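# Move a handleless battery from the UPS to the spill tray

## Task

The tagged battery in the open UPS has lost its handle. Take it out of the UPS and place it in the spill tray standing upright. Two lifting hooks on the bench may help.

## Robot and tools

Robot: two UR7e-type arms, left_arm and right_arm, each with a parallel two-finger gripper (up to 50 mm between the pads). The left base sits near y = +0.405 m and the right near y = -0.348 m, both about 0.022 m above the table. A camera stand is behind the arms. Cameras: cam_high, cam_low, cam_left_wrist, cam_right_wrist, each 672x504.

Frames. Scene frame: origin at table-top height midway between the nominal bases, +x out over the table, +y toward left_arm, +z up. Image sides do not match arm names. Reported positions (metres), orientations (quat_wxyz) and velocities use the scene frame and may be off by a few cm. Motion offsets use the gripper's own axes, taken from its current Hand target: fingers point along +z and open and close along x. A camera block sticks out about 10 cm toward the gripper's -y. end_effector_position is the point between the pads; fingertips reach 17.5 mm past it.

The 18-number row, used by execute_actions and move. It is one list for both arms, values in [-1, 1]. Numbers 1-9 are left_arm: dx, dy, dz, rx, ry, rz, gripper position, force_limit, speed. Numbers 10-18 are the same for right_arm. dx..rz are an offset (not a pose) from the arm's Hand target at the start of the action or move, along that target's axes. 1.0 means 0.6 m or 180 degrees, and rx, ry, rz form one rotation vector. All six at 0 asks for the current Hand target again. Gripper numbers are absolute: position +1 fully open, about -0.65 pads touching, -1 to grip. force_limit -1/0/+1 gives about 20/102/185 N per pad. Gripper speed -1/0/+1 gives 20/85/150 mm/s. Both start at +1. A 0 in a gripper field is a real command, so to leave a gripper alone resend its previous three values.

execute_actions(actions, cameras): actions is a list of actions. Each action is up to 15 rows, one per 1/30 s step, and a short action holds its last row to the end. Every row counts from the action's start pose, not from the row before. Repeating an offset in a later action moves the arm further. Images come only with an empty actions list, or when cameras names them ("all", a list of names, or [] for none).

move(target, speed, blend, stop_force, zero, blocking, cameras): straight-line path toward an offset target. target is one 18-number row or up to 15 rows, all counted from the same starting Hand targets. speed: m/s, 0.002 to 3.6 (default 0.25), one value or one per target; turning is capped at twice this in rad/s. blend: corner rounding in m, 0 = stop at each target. stop_force: 3 to 120 N, shared by both arms. It ends an arm's path when its wrist sensor feels that much push against the motion. It is unreliable for light or tipping loose items and when the gripper rotates. Leave it out when backing off a contact. zero (only with stop_force): true re-zeroes moving arms first. blocking=false returns after about 0.5 s while the move continues (not allowed with stop_force). Paths do not avoid obstacles, last 0.5 to 10 s, and lag and overshoot more when fast. Avoid routing a gripper close to its own base. The result adds a "move:" line giving the ending (done, off_target, moving, held, fault) and limits (paced = pose clipped, held = steps withheld).

wait(seconds 0-10): holds the last commands; a running move keeps going. stop: brakes a running move (the fingers continue). zoom_image(camera, region [x0,y0,x1,y1] in pixels, at most 504 per side): close-up of the newest image from that camera. zero_wrist_force(arm): subtracts the present wrist reading from later ones. read_manual: licence texts only. finished_scene(scene = current scene number): ends the scene; the goal must still hold with the robot idle.

Results. Hand target is the last commanded pose after clipping, and the next offsets count from it. The gripper may rest short of it; resend the shortfall as an offset. Orientation commands are clipped to within 32 degrees of the measured orientation per step. Joint velocities may read "within noise". Wrist force/torque lines are in the gripper's axes: a surface pushing on the arm reads as force into the arm, and a third line shows the peak since the last report. Joint torques include the arm's own weight. Tool commands shows present gripper commands. object_status: 0 moving, 1 stopped while opening, 2 stopped while closing (a grip), 3 reached position or pads met (usually nothing held). position_measured in counts: opening is about (250 - counts) x 0.202 mm. A changed gripper position number (by at least 0.01) is needed before a new force_limit or speed applies. Step readings list some intermediate positions.

Hazards. A force near 150 N on any part of an arm, or a joint torque at its limit (132 N m big joints, 24.6 N m wrist joints), stops that arm for 10 s. Wrists push only about 11.8 N m beyond holding the arm. Arms are stiff: commanding even slightly past a firm contact can fault, and fast touches hit harder. Contact or squeezing between the two arms can end the scene; the clearance check does not block closing fingers. Hot motors (MOTOR HOT at 70 °C) brake the arm at 85 °C for 30-60 s, so avoid holding loads while stretched or pushing at unreachable poses. Do not drop parts, slam, release moving items, or let anything leave the table. Loose objects may get nudged now and then. Keep the battery upright.

Each tool is called by a JSON object that holds its "fn" and its "kwargs".

## Session

{"fn": "execute_actions", "kwargs": {"actions": []}}

Scene clock: 0.00 s.
left_arm: end_effector_position=(+0.2987, +0.0948, +0.1441) position_measured=3 object_status=3 end_effector_quat_wxyz=(-0.108, +0.499, +0.834, -0.207) | right_arm: end_effector_position=(+0.0065, -0.1644, +0.1973) position_measured=3 object_status=3 end_effector_quat_wxyz=(-0.434, -0.496, +0.731, -0.177)
Joint positions: left_arm=[-0.893 -1.495 2.105 -2.09 -2.035 -1.312] | right_arm=[4.709 -1.453 -2.188 -1.948 2.073 -1.398]
Joint velocities: within noise
Joint torques (N m): no reading
Wrist force (N): no reading
Wrist torque (N m): no reading
Wrist force, peak (N): no reading
Hand target: left_arm +0.2987, +0.0948, +0.1441; -0.108, +0.499, +0.834, -0.207 | right_arm +0.0065, -0.1644, +0.1973; -0.434, -0.496, +0.731, -0.177
Tool commands: left_gripper/position=+1.0 left_gripper/force_limit=+1.0 left_gripper/speed=+1.0 right_gripper/position=+1.0 right_gripper/force_limit=+1.0 right_gripper/speed=+1.0

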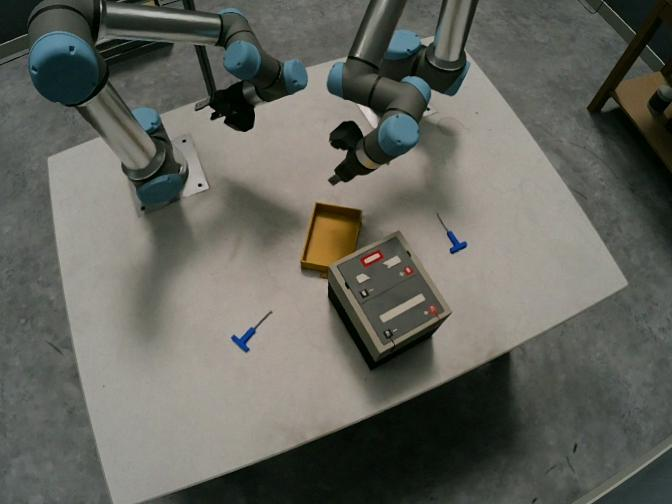

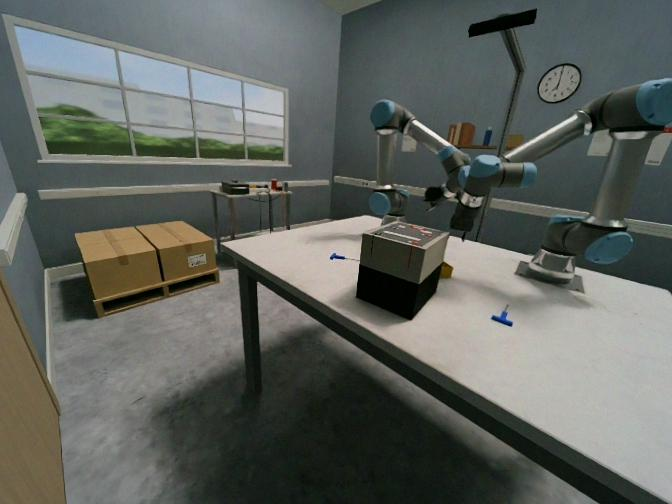

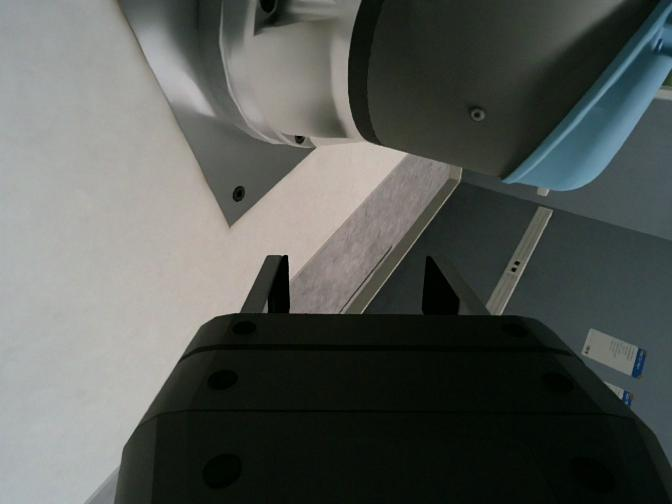

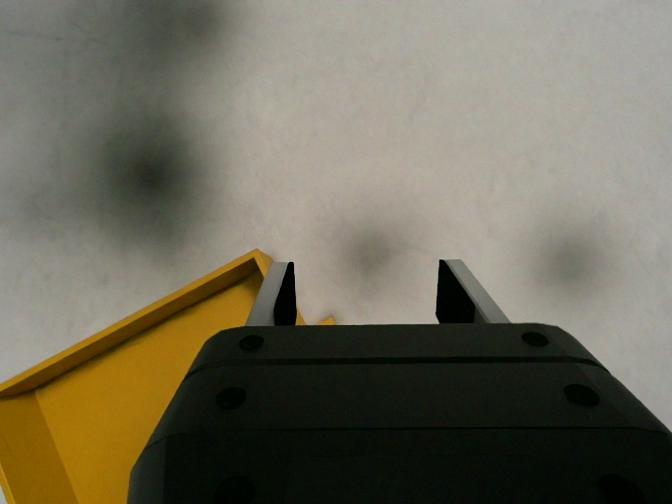

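{"fn": "zoom_image", "kwargs": {"camera": "cam_high", "region": [290, 190, 480, 370]}}

{"fn": "zoom_image", "kwargs": {"camera": "cam_high", "region": [220, 300, 290, 360]}}

{"fn": "zoom_image", "kwargs": {"camera": "cam_low", "region": [320, 200, 540, 340]}}

Scaled by 2.653 from the camera's 672x504 image, which has a finer 960x720 frame.

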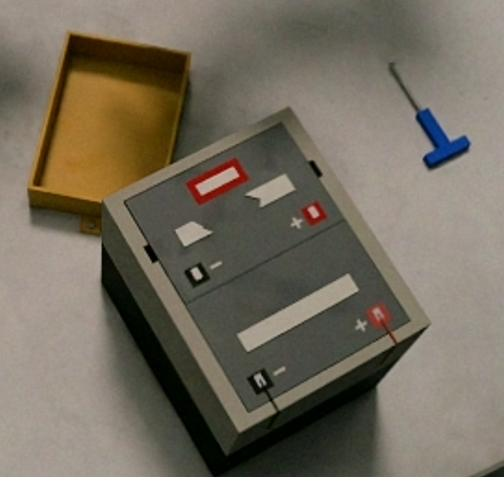

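Scaled by 7.200 from the camera's 672x504 image, which has a finer 960x720 frame.

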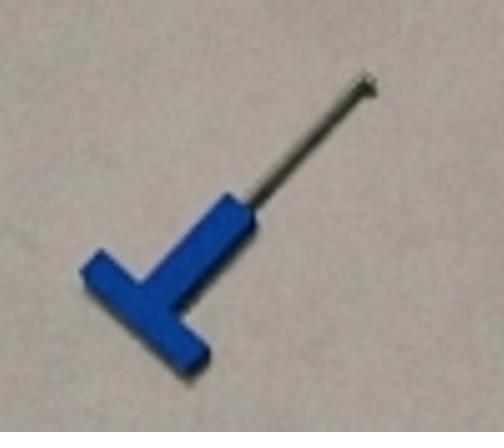

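Scaled by 2.291 from the camera's 672x504 image, which has a finer 960x720 frame.

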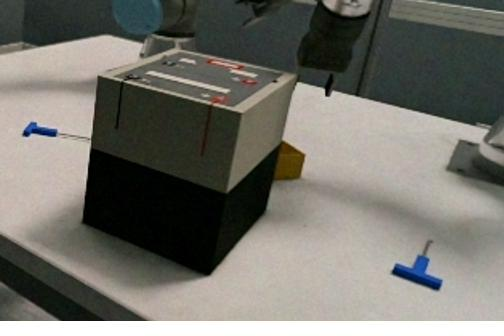

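{"fn": "move", "kwargs": {"target": [-0.0991,-0.0638,-0.4427,-0.1477,0.0286,0.083,1,0,1,0.0492,-0.676,-0.2938,-0.0396,-0.3136,0.1955,1,0,1], "speed": 0.4, "cameras": ["all"]}}

{"fn": "zoom_image", "kwargs": {"camera": "cam_left_wrist", "region": [100, 0, 600, 320]}}

Scene clock: 77.57 s.
left_arm: end_effector_position=(+0.4000, +0.0898, +0.3995) position_measured=3 object_status=3 end_effector_quat_wxyz=(-0.001, +0.623, +0.782, -0.001) | right_arm: end_effector_position=(+0.4398, -0.2405, +0.2505) position_measured=3 object_status=3 end_effector_quat_wxyz=(+0.000, -0.259, +0.966, +0.000)
Joint positions: left_arm=[-0.98 -1.56 1.435 -1.445 -1.572 -1.155] | right_arm=[3.649 -1.451 -1.942 -1.32 1.571 -1.55]
Joint torques (N m): left_arm=[9.38 -37.03 -30.09 -4.67 0.89 -2.7] | right_arm=[-8.8 21.74 21.97 5.57 -2.25 2]
Wrist force (N): left_arm=[0.2 -0.9 -0.4] | right_arm=[1.1 0.8 -0.3]
Wrist torque (N m): left_arm=[-0.13 -0.05 -0.20] | right_arm=[0.13 -0.62 -0.11]
Wrist force, peak (N): left_arm=[0.5 0.4 2.3] | right_arm=[-0.8 3.4 0.9]
Hand target: left_arm +0.4000, +0.0899, +0.3996; +0.000, +0.623, +0.782, -0.001 | right_arm +0.4399, -0.2406, +0.2505; +0.000, -0.259, +0.966, +0.000
Off the commanded pose: left_arm 0.000 m, 0 deg | right_arm 0.000 m, 0 deg.
move: done

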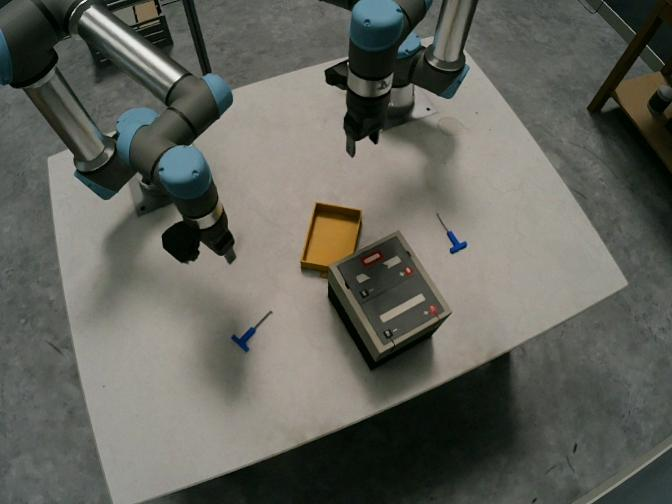

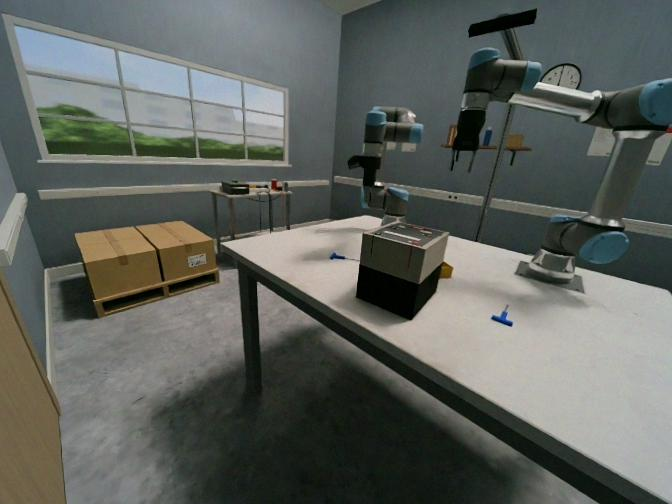

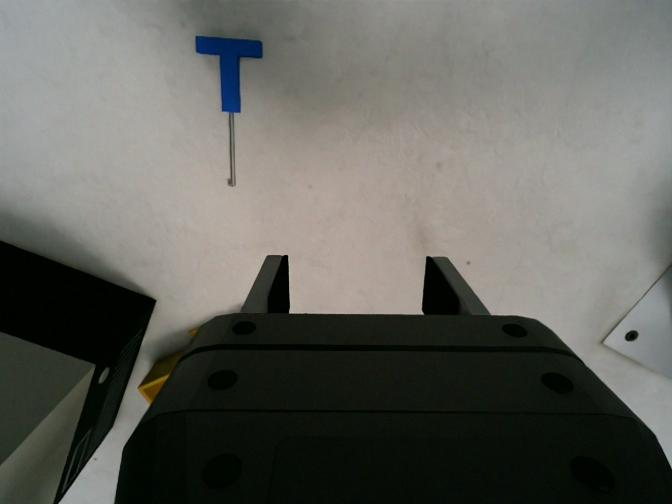

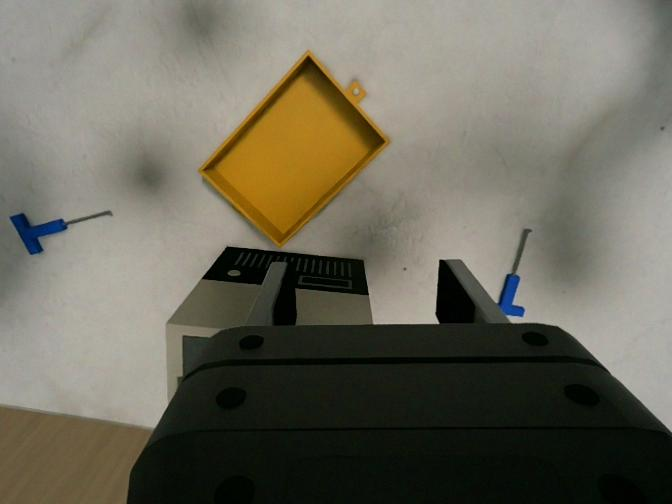

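Scaled by 1.008 from the camera's 672x504 image, which has a finer 960x720 frame.

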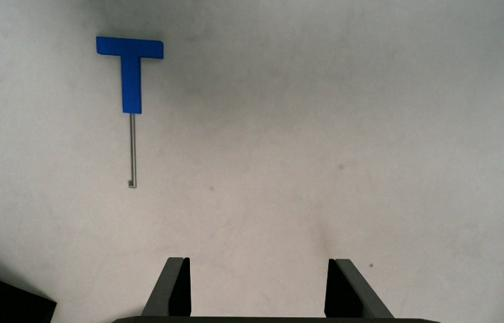

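{"fn": "move", "kwargs": {"target": [-0.1,0.21,0,0,0,0,1,0,1,-0.163,-0.137,0.25,0,0,0.02,1,0,1], "speed": 0.3, "cameras": ["cam_left_wrist","cam_right_wrist"]}}

{"fn": "zoom_image", "kwargs": {"camera": "cam_right_wrist", "region": [150, 50, 550, 330]}}

Scene clock: 142.50 s.
left_arm: end_effector_position=(+0.5362, +0.0598, +0.3994) position_measured=3 object_status=3 end_effector_quat_wxyz=(-0.001, +0.623, +0.782, -0.001) | right_arm: end_effector_position=(+0.5656, -0.2630, +0.1006) position_measured=3 object_status=3 end_effector_quat_wxyz=(+0.000, -0.228, +0.974, +0.000)
Joint positions: left_arm=[-0.832 -1.233 1.047 -1.384 -1.572 -1.006] | right_arm=[3.493 -1.891 -1.873 -0.948 1.571 -1.643]
Joint torques (N m): left_arm=[-2.47 -35.39 -35.77 -5.96 0.08 -2.43] | right_arm=[7.42 23.43 23.79 5.25 1.2 1.82]
Wrist force (N): left_arm=[0.1 -0.8 -0.1] | right_arm=[1.0 1.0 -0.3]
Wrist torque (N m): left_arm=[-0.14 -0.05 -0.15] | right_arm=[0.17 -0.59 -0.12]
Wrist force, peak (N): left_arm=[1.4 -4.1 -0.3] | right_arm=[2.6 2.5 -2.6]
Hand target: left_arm +0.5363, +0.0597, +0.3994; +0.000, +0.623, +0.782, -0.001 | right_arm +0.5657, -0.2629, +0.1006; +0.000, -0.228, +0.974, +0.000
Off the commanded pose: left_arm 0.000 m, 0 deg | right_arm 0.000 m, 0 deg.
move: done
Images, in order (width x height): cam_left_wrist 672x504, cam_right_wrist 672x504.

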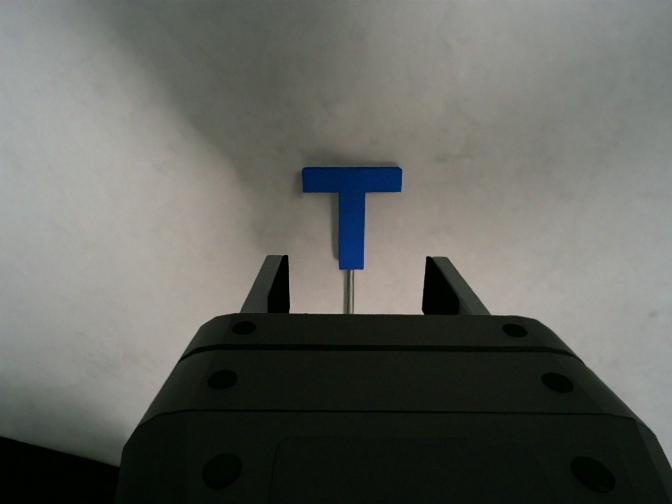

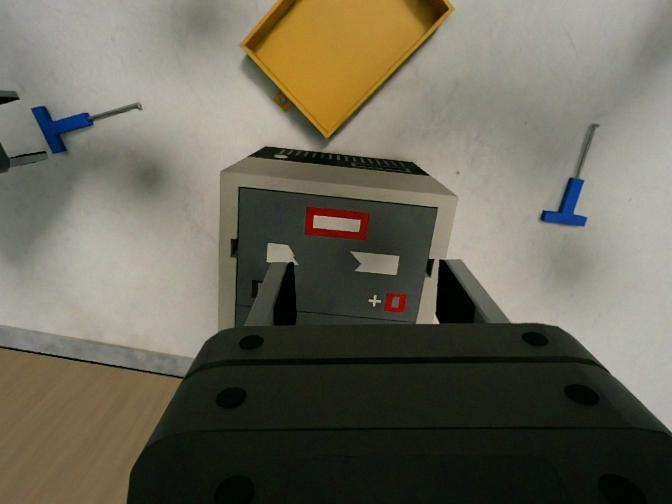

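Scaled by 1.260 from the camera's 672x504 image, which has a finer 960x720 frame.

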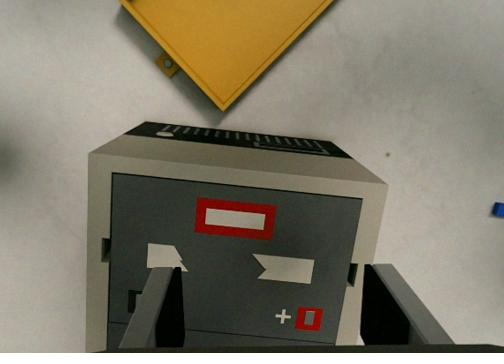

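{"fn": "move", "kwargs": {"target": [0.133,0.193,0.232,0,0,0.0367,1,0,1,0,0.008,0.131,0,0,0,1,0,1], "speed": 0.15, "cameras": ["cam_left_wrist","cam_right_wrist"]}}

{"fn": "zoom_image", "kwargs": {"camera": "cam_right_wrist", "region": [190, 20, 490, 260]}}

Scene clock: 166.40 s.
left_arm: end_effector_position=(+0.6310, +0.1634, +0.2600) position_measured=3 object_status=3 end_effector_quat_wxyz=(-0.001, +0.667, +0.745, -0.001) | right_arm: end_effector_position=(+0.5636, -0.2586, +0.0219) position_measured=3 object_status=3 end_effector_quat_wxyz=(+0.000, -0.228, +0.974, +0.000)
Joint positions: left_arm=[-0.614 -1.143 1.277 -1.704 -1.572 -0.674] | right_arm=[3.502 -2.018 -1.945 -0.749 1.571 -1.635]
Joint torques (N m): left_arm=[-0.47 -50.58 -40.16 -1.34 -1.31 -1.14] | right_arm=[2.14 45.55 26.01 1.21 -1.47 0.35]
Wrist force (N): left_arm=[0.3 -0.7 -0.3] | right_arm=[1.0 0.7 -0.2]
Wrist torque (N m): left_arm=[-0.13 -0.09 -0.10] | right_arm=[0.11 -0.60 -0.14]
Wrist force, peak (N): left_arm=[-0.8 -2.9 -2.3] | right_arm=[0.6 0.9 -1.6]
Hand target: left_arm +0.6310, +0.1634, +0.2600; +0.000, +0.667, +0.745, -0.001 | right_arm +0.5636, -0.2586, +0.0220; +0.000, -0.228, +0.974, +0.000
Off the commanded pose: left_arm 0.000 m, 0 deg | right_arm 0.000 m, 0 deg.
move: done
Images, in order (width x height): cam_left_wrist 672x504, cam_right_wrist 672x504.

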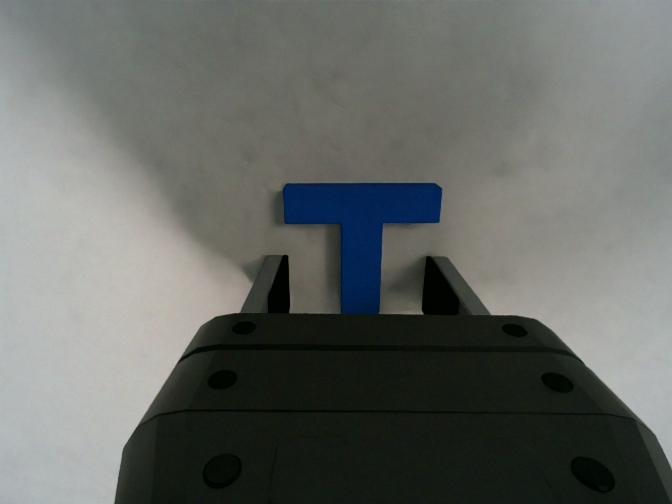

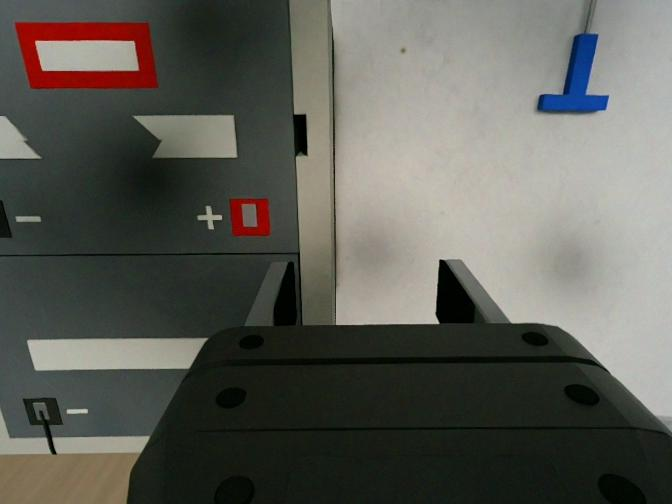

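Scaled by 1.680 from the camera's 672x504 image, which has a finer 960x720 frame.

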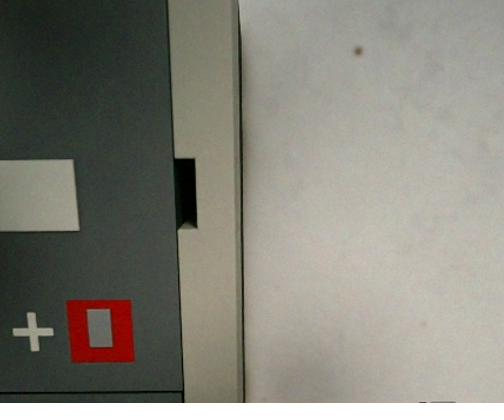

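{"fn": "move", "kwargs": {"target": [[0.173,-0.076,0.1,0,0,-0.5,1,0,1,0,0,0,0,0,0,-1,-0.5,0],[0.3457,-0.151,0.233,0,0,-0.992,1,0,1,0,0,0,0,0,0,-1,-0.5,0]], "speed": 0.35, "blend": 0.05, "cameras": ["cam_left_wrist","cam_right_wrist"]}}

{"fn": "zoom_image", "kwargs": {"camera": "cam_right_wrist", "region": [200, 50, 500, 330]}}

Scene clock: 272.87 s.
left_arm: end_effector_position=(+0.5177, +0.3596, +0.1203) position_measured=3 object_status=3 end_effector_quat_wxyz=(+0.001, +0.737, -0.676, +0.000) | right_arm: end_effector_position=(+0.5636, -0.2586, +0.0220) position_measured=185 object_status=2 end_effector_quat_wxyz=(+0.000, -0.228, +0.974, +0.000)
Joint positions: left_arm=[-0.397 -1.376 1.979 -2.172 -1.571 -3.573] | right_arm=[3.501 -2.018 -1.945 -0.749 1.571 -1.635]
Joint torques (N m): left_arm=[-7.75 -33.98 -37.58 -0.63 0.23 -2.26] | right_arm=[-9.72 38.65 14.02 4.38 -1.48 -1.1]
Wrist force (N): left_arm=[0.2 -1.1 -0.1] | right_arm=[0.9 0.9 0.2]
Wrist torque (N m): left_arm=[-0.20 -0.05 -0.24] | right_arm=[0.14 -0.58 -0.15]
Wrist force, peak (N): left_arm=[0.2 -1.6 -1.1] | right_arm=[1.3 0.9 0.3]
Hand target: left_arm +0.5178, +0.3595, +0.1203; +0.001, +0.737, -0.676, +0.000 | right_arm +0.5636, -0.2586, +0.0220; +0.000, -0.228, +0.974, +0.000
Off the commanded pose: left_arm 0.000 m, 0 deg | right_arm 0.000 m, 0 deg.
move: done; blend cut to 0 m at target 1
Images, in order (width x height): cam_left_wrist 672x504, cam_right_wrist 672x504.

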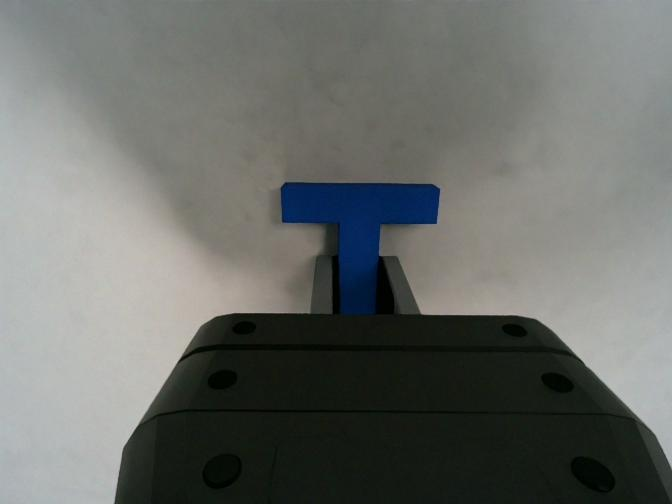

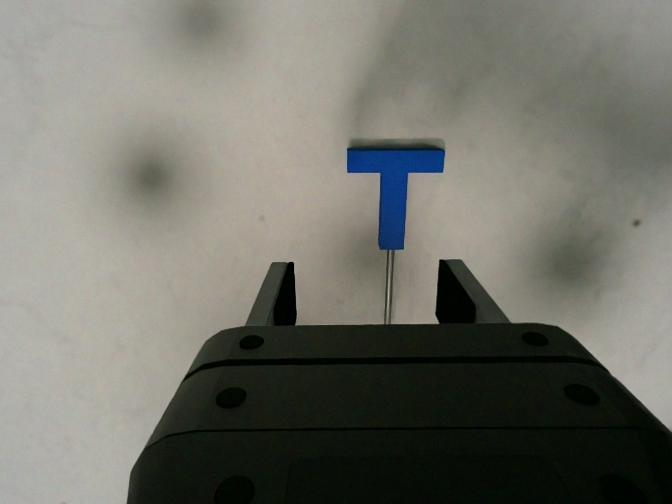

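Scaled by 1.680 from the camera's 672x504 image, which has a finer 960x720 frame.

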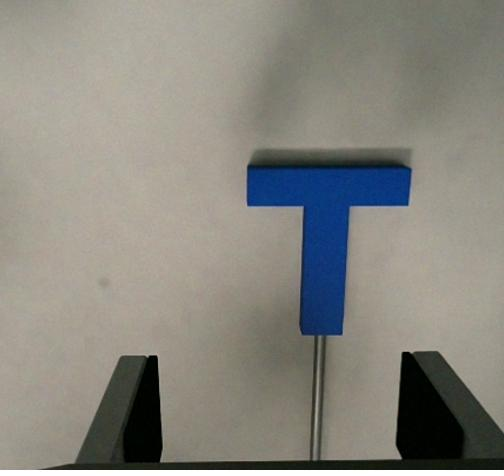

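{"fn": "move", "kwargs": {"target": [[0.032,-0.008,0.08,0,0,0,1,0,1,0,0,-0.15,0,0,0,-1,-0.5,0],[0.032,-0.008,0.164,0,0,0,1,0,1,0,0,-0.45,0.431,-0.302,-0.302,-1,-0.5,0],[0.032,-0.008,0.164,0,0,0,1,0,1,-0.201,0.27,-0.513,0.1141,-0.6466,-0.6466,-1,-0.5,0]], "speed": 0.4, "blend": 0.02, "cameras": ["all"]}}

{"fn": "zoom_image", "kwargs": {"camera": "cam_low", "region": [340, 140, 500, 300]}}

Scene clock: 301.73 s.
left_arm: end_effector_position=(+0.5241, +0.3407, +0.0219) position_measured=3 object_status=3 end_effector_quat_wxyz=(+0.001, +0.737, -0.676, +0.000) | right_arm: end_effector_position=(+0.5996, -0.0599, +0.3298) position_measured=185 object_status=2 end_effector_quat_wxyz=(+0.706, -0.706, -0.039, +0.039)
Joint positions: left_arm=[-0.427 -1.188 2.051 -2.433 -1.572 -3.603] | right_arm=[3.37 -2.379 -1.449 0.687 2.988 -3.141]
Joint torques (N m): left_arm=[-6.2 -46.29 -27.07 -0.64 1.32 -2.42] | right_arm=[-10.18 45.37 24.67 0.48 1.74 -1.62]
Wrist force (N): left_arm=[0.1 -0.9 -0.2] | right_arm=[-1.2 2.8 -1.4]
Wrist torque (N m): left_arm=[-0.17 -0.04 -0.18] | right_arm=[0.62 0.11 0.35]
Wrist force, peak (N): left_arm=[-0.5 -1.2 -2.9] | right_arm=[1.0 0.9 4.6]
Hand target: left_arm +0.5241, +0.3407, +0.0219; +0.001, +0.737, -0.676, +0.000 | right_arm +0.5996, -0.0599, +0.3298; +0.706, -0.706, -0.039, +0.039
Off the commanded pose: left_arm 0.000 m, 0 deg | right_arm 0.000 m, 0 deg.
move: done

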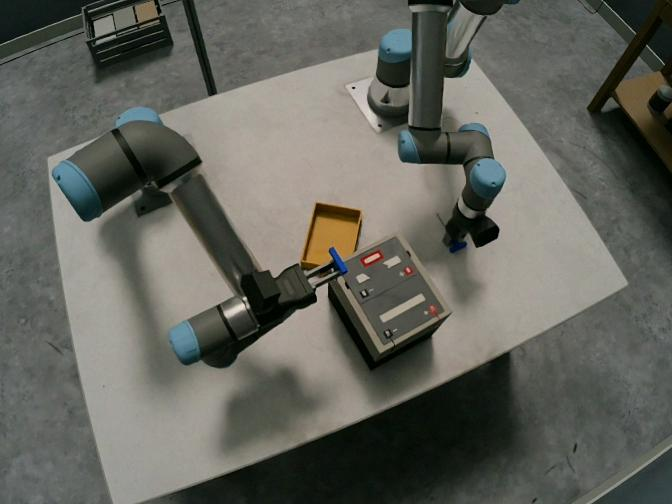

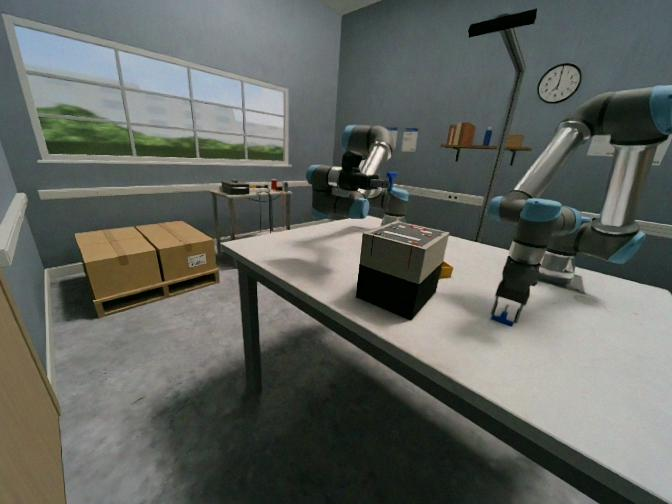

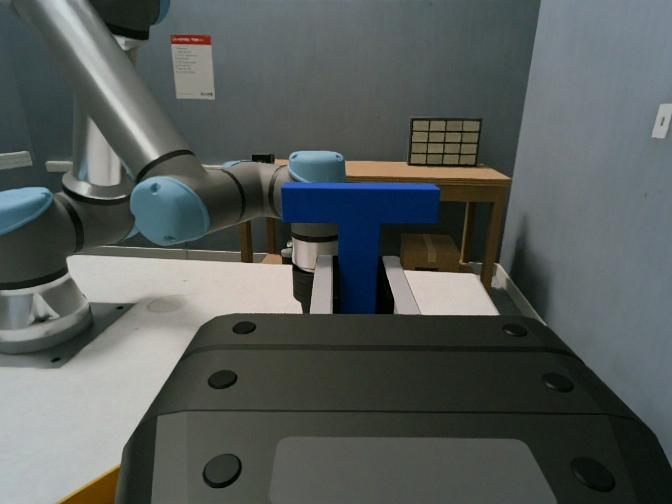

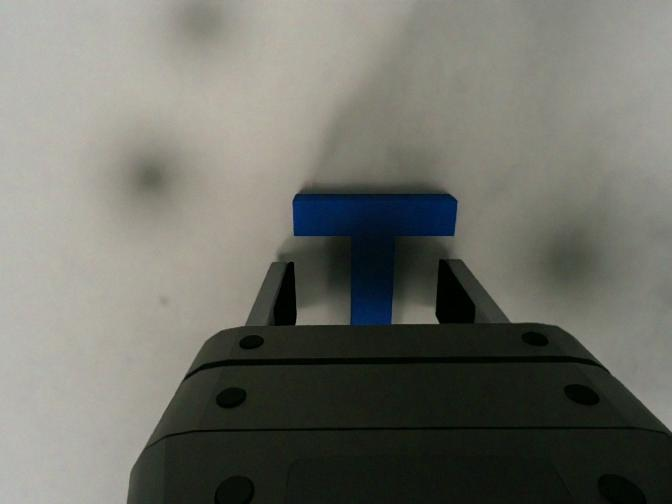

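Scaled by 3.150 from the camera's 672x504 image, which has a finer 960x720 frame.

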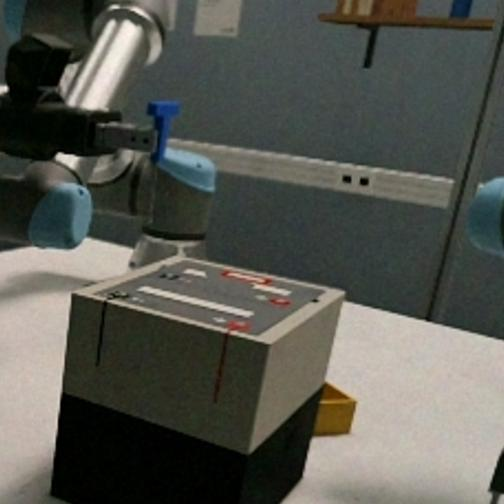

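{"fn": "move", "kwargs": {"target": [[0,0,0,0,0,0,-1,-0.5,0,0,0,0,0,0,0,-1,-0.5,0],[0,0,-0.2,0,0,0,-1,-0.5,0,0,0,0,0,0,0,-1,-0.5,0],[0.1475,0.053,-0.513,0.3884,0.3792,0.3792,-1,-0.5,0,0,0,0,0,0,0,-1,-0.5,0]], "speed": 0.4, "blend": [0,0.02,0], "cameras": ["cam_left_wrist","cam_right_wrist"]}}

{"fn": "zoom_image", "kwargs": {"camera": "cam_right_wrist", "region": [150, 150, 400, 350]}}

Scene clock: 327.50 s.
left_arm: end_effector_position=(+0.5005, +0.2499, +0.3298) position_measured=186 object_status=2 end_effector_quat_wxyz=(+0.038, -0.040, +0.706, -0.706) | right_arm: end_effector_position=(+0.5996, -0.0599, +0.3298) position_measured=185 object_status=2 end_effector_quat_wxyz=(+0.706, -0.706, -0.039, +0.039)
Joint positions: left_arm=[-0.118 -1.001 1.923 -4.064 -2.966 -3.143] | right_arm=[3.369 -2.379 -1.449 0.687 2.988 -3.141]
Joint torques (N m): left_arm=[-7.78 -50.03 -10.9 2.55 -1.48 2.58] | right_arm=[-8.36 44.35 14.29 2.38 -1.44 0.97]
Wrist force (N): left_arm=[0.6 1.7 -0.3] | right_arm=[-1.2 2.8 -1.6]
Wrist torque (N m): left_arm=[0.15 0.16 0.11] | right_arm=[0.62 0.11 0.35]
Wrist force, peak (N): left_arm=[0.3 -1.1 4.4] | right_arm=[-1.4 3.0 -1.7]
Hand target: left_arm +0.5004, +0.2499, +0.3298; +0.038, -0.040, +0.706, -0.706 | right_arm +0.5996, -0.0599, +0.3298; +0.706, -0.706, -0.039, +0.039
Off the commanded pose: left_arm 0.000 m, 0 deg | right_arm 0.000 m, 0 deg.
move: done
Images, in order (width x height): cam_left_wrist 672x504, cam_right_wrist 672x504.

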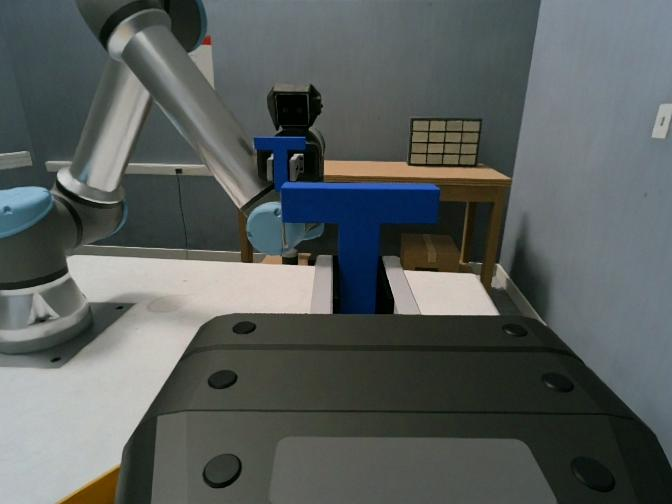

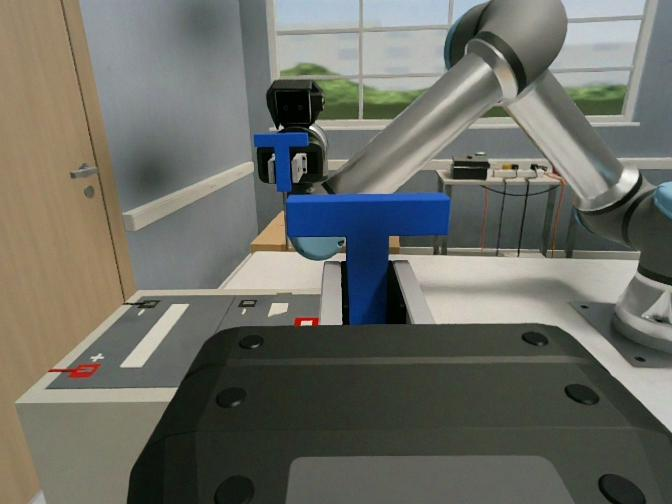

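Scaled by 2.016 from the camera's 672x504 image, which has a finer 960x720 frame.

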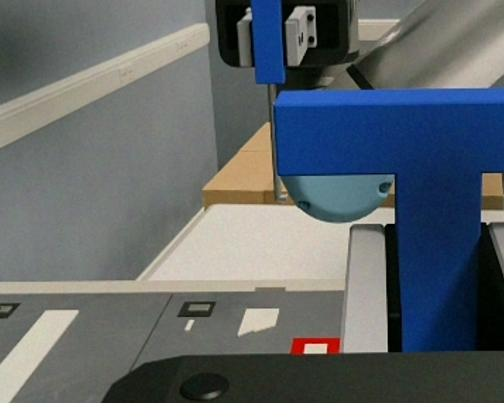

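{"fn": "move", "kwargs": {"target": [0,0,0.133,0,0,0,-1,-0.5,0,-0.0067,0,0.06,0,0,0,-1,-0.5,0], "cameras": ["cam_left_wrist","cam_right_wrist"]}}

{"fn": "zoom_image", "kwargs": {"camera": "cam_right_wrist", "region": [200, 200, 350, 320]}}

{"fn": "zoom_image", "kwargs": {"camera": "cam_left_wrist", "region": [200, 200, 350, 320]}}

{"fn": "zoom_image", "kwargs": {"camera": "cam_left_wrist", "region": [150, 50, 500, 320]}}

Scene clock: 360.43 s.
left_arm: end_effector_position=(+0.5092, +0.1707, +0.3298) position_measured=186 object_status=2 end_effector_quat_wxyz=(+0.038, -0.040, +0.706, -0.706) | right_arm: end_effector_position=(+0.5915, -0.0246, +0.3299) position_measured=185 object_status=2 end_effector_quat_wxyz=(+0.706, -0.706, -0.039, +0.039)
Joint positions: left_arm=[-0.284 -1.003 1.928 -4.066 -2.8 -3.143] | right_arm=[3.429 -2.369 -1.468 0.697 2.929 -3.141]
Joint torques (N m): left_arm=[-8.66 -42.07 -9.71 -0.58 1.23 -0.41] | right_arm=[-7.23 39.79 25.33 -1.59 1.67 -1.78]
Wrist force (N): left_arm=[0.8 1.5 0.2] | right_arm=[-1.3 2.9 -1.6]
Wrist torque (N m): left_arm=[0.10 0.14 0.10] | right_arm=[0.64 0.12 0.35]
Wrist force, peak (N): left_arm=[1.0 1.5 3.0] | right_arm=[-0.8 2.9 -3.6]
Hand target: left_arm +0.5092, +0.1706, +0.3298; +0.038, -0.040, +0.706, -0.706 | right_arm +0.5916, -0.0246, +0.3298; +0.706, -0.706, -0.039, +0.039
Off the commanded pose: left_arm 0.000 m, 0 deg | right_arm 0.000 m, 0 deg.
move: done
Images, in order (width x height): cam_left_wrist 672x504, cam_right_wrist 672x504.

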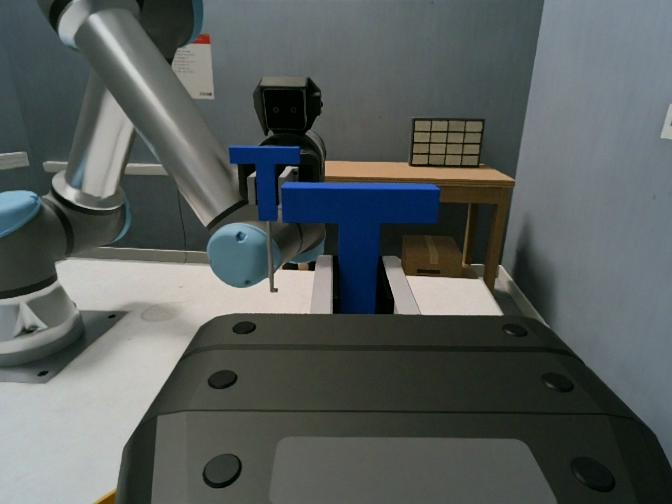

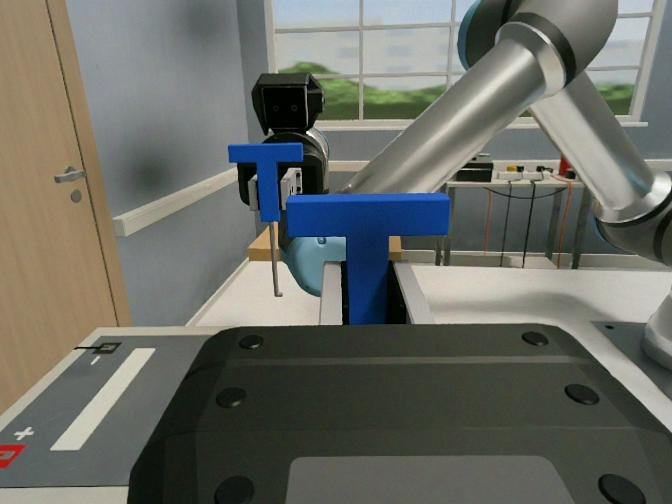

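Scaled by 3.360 from the camera's 672x504 image, which has a finer 960x720 frame.

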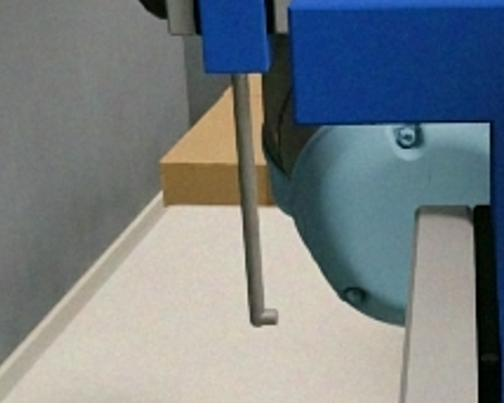

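Scaled by 3.360 from the camera's 672x504 image, which has a finer 960x720 frame.

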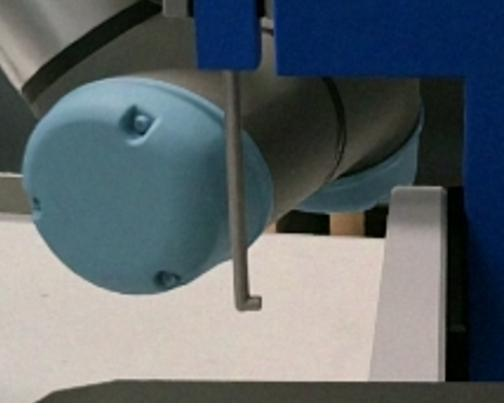

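Scaled by 1.440 from the camera's 672x504 image, which has a finer 960x720 frame.

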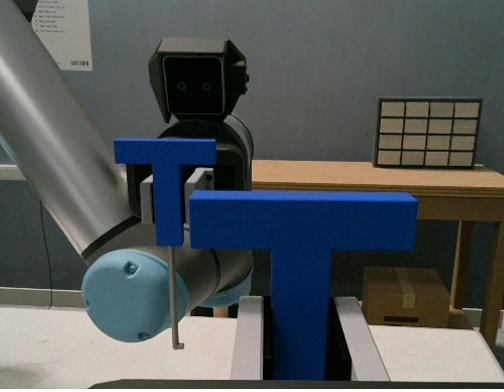

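{"fn": "move", "kwargs": {"target": [-0.1,0.017,0.03,0,0,0,-1,-0.5,0,0,0.017,0,0,0,0,-1,-0.5,0], "cameras": ["cam_right_wrist"]}}

{"fn": "zoom_image", "kwargs": {"camera": "cam_right_wrist", "region": [200, 220, 360, 350]}}

Scene clock: 377.73 s.
left_arm: end_effector_position=(+0.5707, +0.1594, +0.3195) position_measured=186 object_status=2 end_effector_quat_wxyz=(+0.038, -0.040, +0.706, -0.706) | right_arm: end_effector_position=(+0.5916, -0.0246, +0.3195) position_measured=185 object_status=2 end_effector_quat_wxyz=(+0.706, -0.706, -0.039, +0.039)
Joint positions: left_arm=[-0.278 -0.886 1.735 -3.99 -2.806 -3.143] | right_arm=[3.429 -2.385 -1.471 0.715 2.929 -3.141]
Joint torques (N m): left_arm=[-0.71 -42.2 -23.92 -2.95 1.01 -2.72] | right_arm=[-9.6 58.86 23.54 -1.92 -1.44 1.89]
Wrist force (N): left_arm=[0.9 1.7 0.0] | right_arm=[-1.3 2.9 -1.6]
Wrist torque (N m): left_arm=[0.16 0.16 0.10] | right_arm=[0.64 0.11 0.31]
Wrist force, peak (N): left_arm=[2.7 1.0 -0.5] | right_arm=[-1.4 3.0 -1.6]
Hand target: left_arm +0.5708, +0.1593, +0.3195; +0.038, -0.040, +0.706, -0.706 | right_arm +0.5916, -0.0246, +0.3196; +0.706, -0.706, -0.039, +0.039
Off the commanded pose: left_arm 0.000 m, 0 deg | right_arm 0.000 m, 0 deg.
move: done
Images, in order (width x height): cam_right_wrist 672x504.

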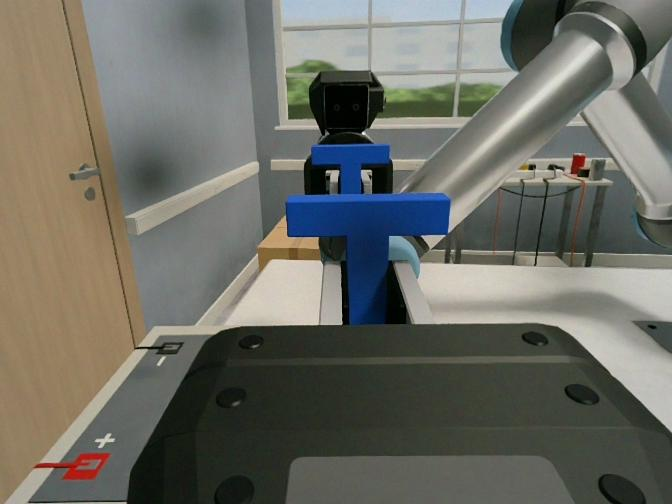

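Scaled by 3.150 from the camera's 672x504 image, which has a finer 960x720 frame.

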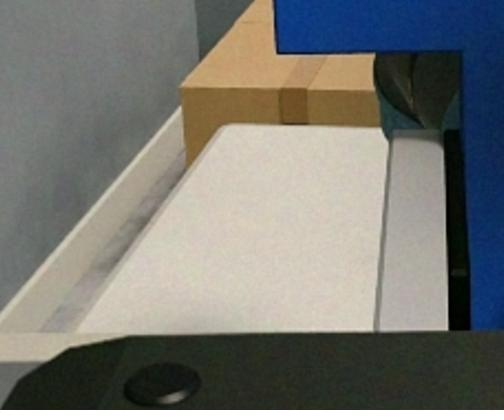

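{"fn": "move", "kwargs": {"target": [0.098,-0.0325,0.0947,-0.194,0,0,-1,-0.5,0,0,0.0,0,0,0,0,-1,-0.5,0], "cameras": ["cam_right_wrist"]}}

{"fn": "zoom_image", "kwargs": {"camera": "cam_right_wrist", "region": [150, 130, 350, 320]}}

Scene clock: 408.57 s.
left_arm: end_effector_position=(+0.5187, +0.0964, +0.3391) position_measured=186 object_status=2 end_effector_quat_wxyz=(+0.025, -0.049, +0.885, -0.462) | right_arm: end_effector_position=(+0.5916, -0.0246, +0.3196) position_measured=185 object_status=2 end_effector_quat_wxyz=(+0.706, -0.706, -0.039, +0.039)
Joint positions: left_arm=[-0.511 -1.426 1.9 -2.702 -2.334 -2.413] | right_arm=[3.429 -2.385 -1.471 0.715 2.929 -3.141]
Joint torques (N m): left_arm=[-4.27 -40.12 -13.05 -1.21 -0.09 -2.82] | right_arm=[-9.4 58.47 22.95 -1.76 -1.46 0.03]
Wrist force (N): left_arm=[0.1 1.1 0.8] | right_arm=[-1.3 2.8 -1.4]
Wrist torque (N m): left_arm=[0.07 0.07 0.03] | right_arm=[0.62 0.13 0.31]
Wrist force, peak (N): left_arm=[0.4 2.6 -0.6] | right_arm=[-1.2 2.9 -1.6]
Hand target: left_arm +0.5186, +0.0964, +0.3391; +0.025, -0.049, +0.885, -0.462 | right_arm +0.5916, -0.0246, +0.3196; +0.706, -0.706, -0.039, +0.039
Off the commanded pose: left_arm 0.000 m, 0 deg | right_arm 0.000 m, 0 deg.
move: done
Images, in order (width x height): cam_right_wrist 672x504.

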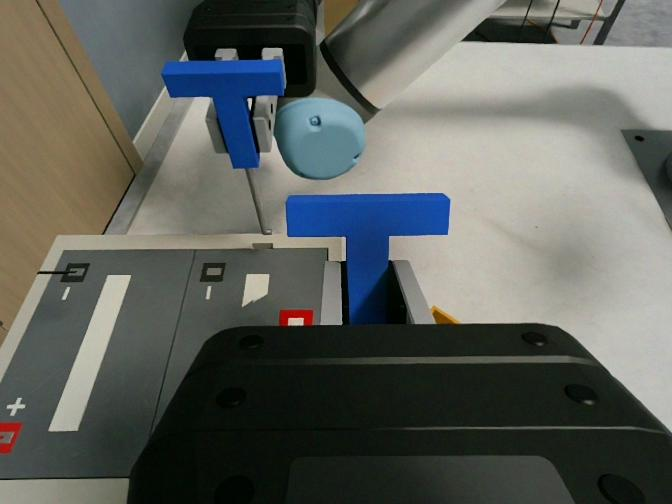

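Scaled by 2.520 from the camera's 672x504 image, which has a finer 960x720 frame.

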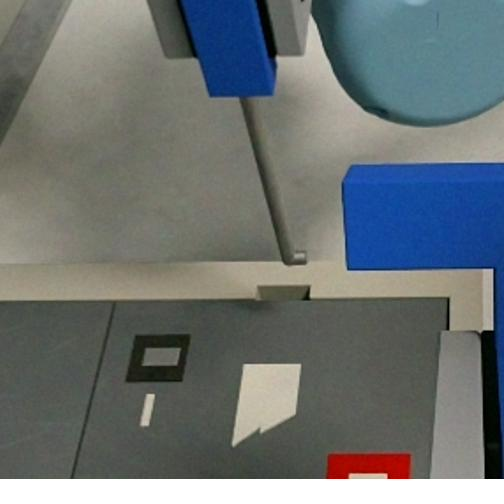

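{"fn": "move", "kwargs": {"target": [0,0,0,0,0,0,-1,-0.5,0,0.0105,0.02,0.0,0,0,0,-1,-0.5,0], "stop_force": 8, "speed": 0.05, "cameras": ["cam_right_wrist"]}}

{"fn": "zoom_image", "kwargs": {"camera": "cam_right_wrist", "region": [150, 130, 350, 320]}}

Scene clock: 420.13 s.
left_arm: end_effector_position=(+0.5186, +0.0964, +0.3391) position_measured=186 object_status=2 end_effector_quat_wxyz=(+0.025, -0.049, +0.885, -0.462) | right_arm: end_effector_position=(+0.5979, -0.0239, +0.3076) position_measured=185 object_status=2 end_effector_quat_wxyz=(+0.706, -0.706, -0.039, +0.039)
Joint positions: left_arm=[-0.512 -1.426 1.9 -2.702 -2.333 -2.413] | right_arm=[3.427 -2.415 -1.449 0.723 2.931 -3.141]
Joint torques (N m): left_arm=[-8.24 -42.06 -13.09 -3.24 -0.2 -2.75] | right_arm=[1.97 59.49 11.64 -1.55 -0.74 1.6]
Wrist force (N): left_arm=[0.3 1.3 0.7] | right_arm=[-1.2 3.0 -1.5]
Wrist torque (N m): left_arm=[0.10 0.04 0.03] | right_arm=[0.65 0.11 0.31]
Wrist force, peak (N): left_arm=[0.0 1.5 1.0] | right_arm=[-1.0 3.4 -1.5]
Hand target: left_arm +0.5186, +0.0964, +0.3391; +0.025, -0.049, +0.885, -0.462 | right_arm +0.5979, -0.0239, +0.3076; +0.706, -0.706, -0.039, +0.039
Off the commanded pose: left_arm 0.000 m, 0 deg | right_arm 0.000 m, 0 deg.
move: done
Images, in order (width x height): cam_right_wrist 672x504.

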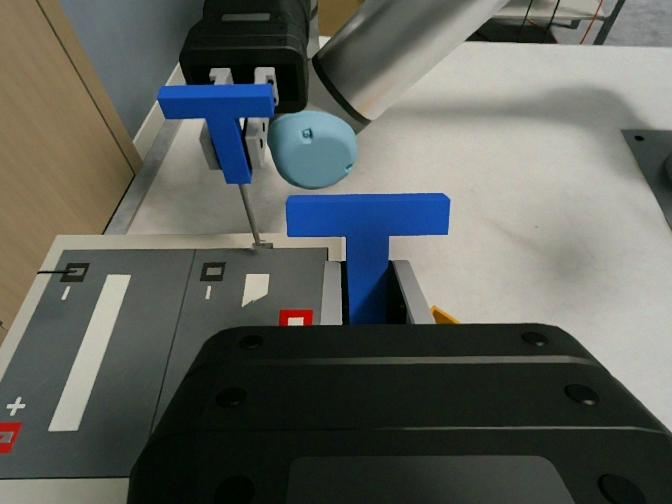

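Scaled by 2.520 from the camera's 672x504 image, which has a finer 960x720 frame.

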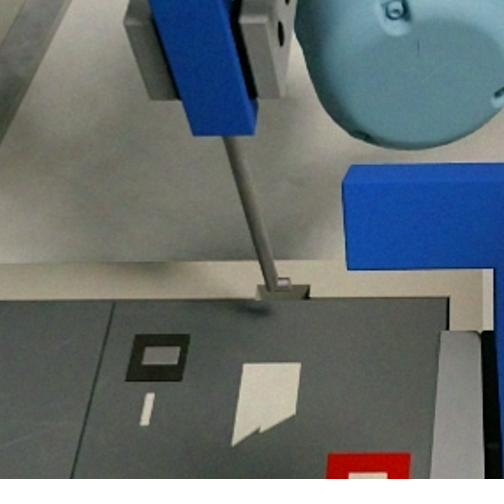

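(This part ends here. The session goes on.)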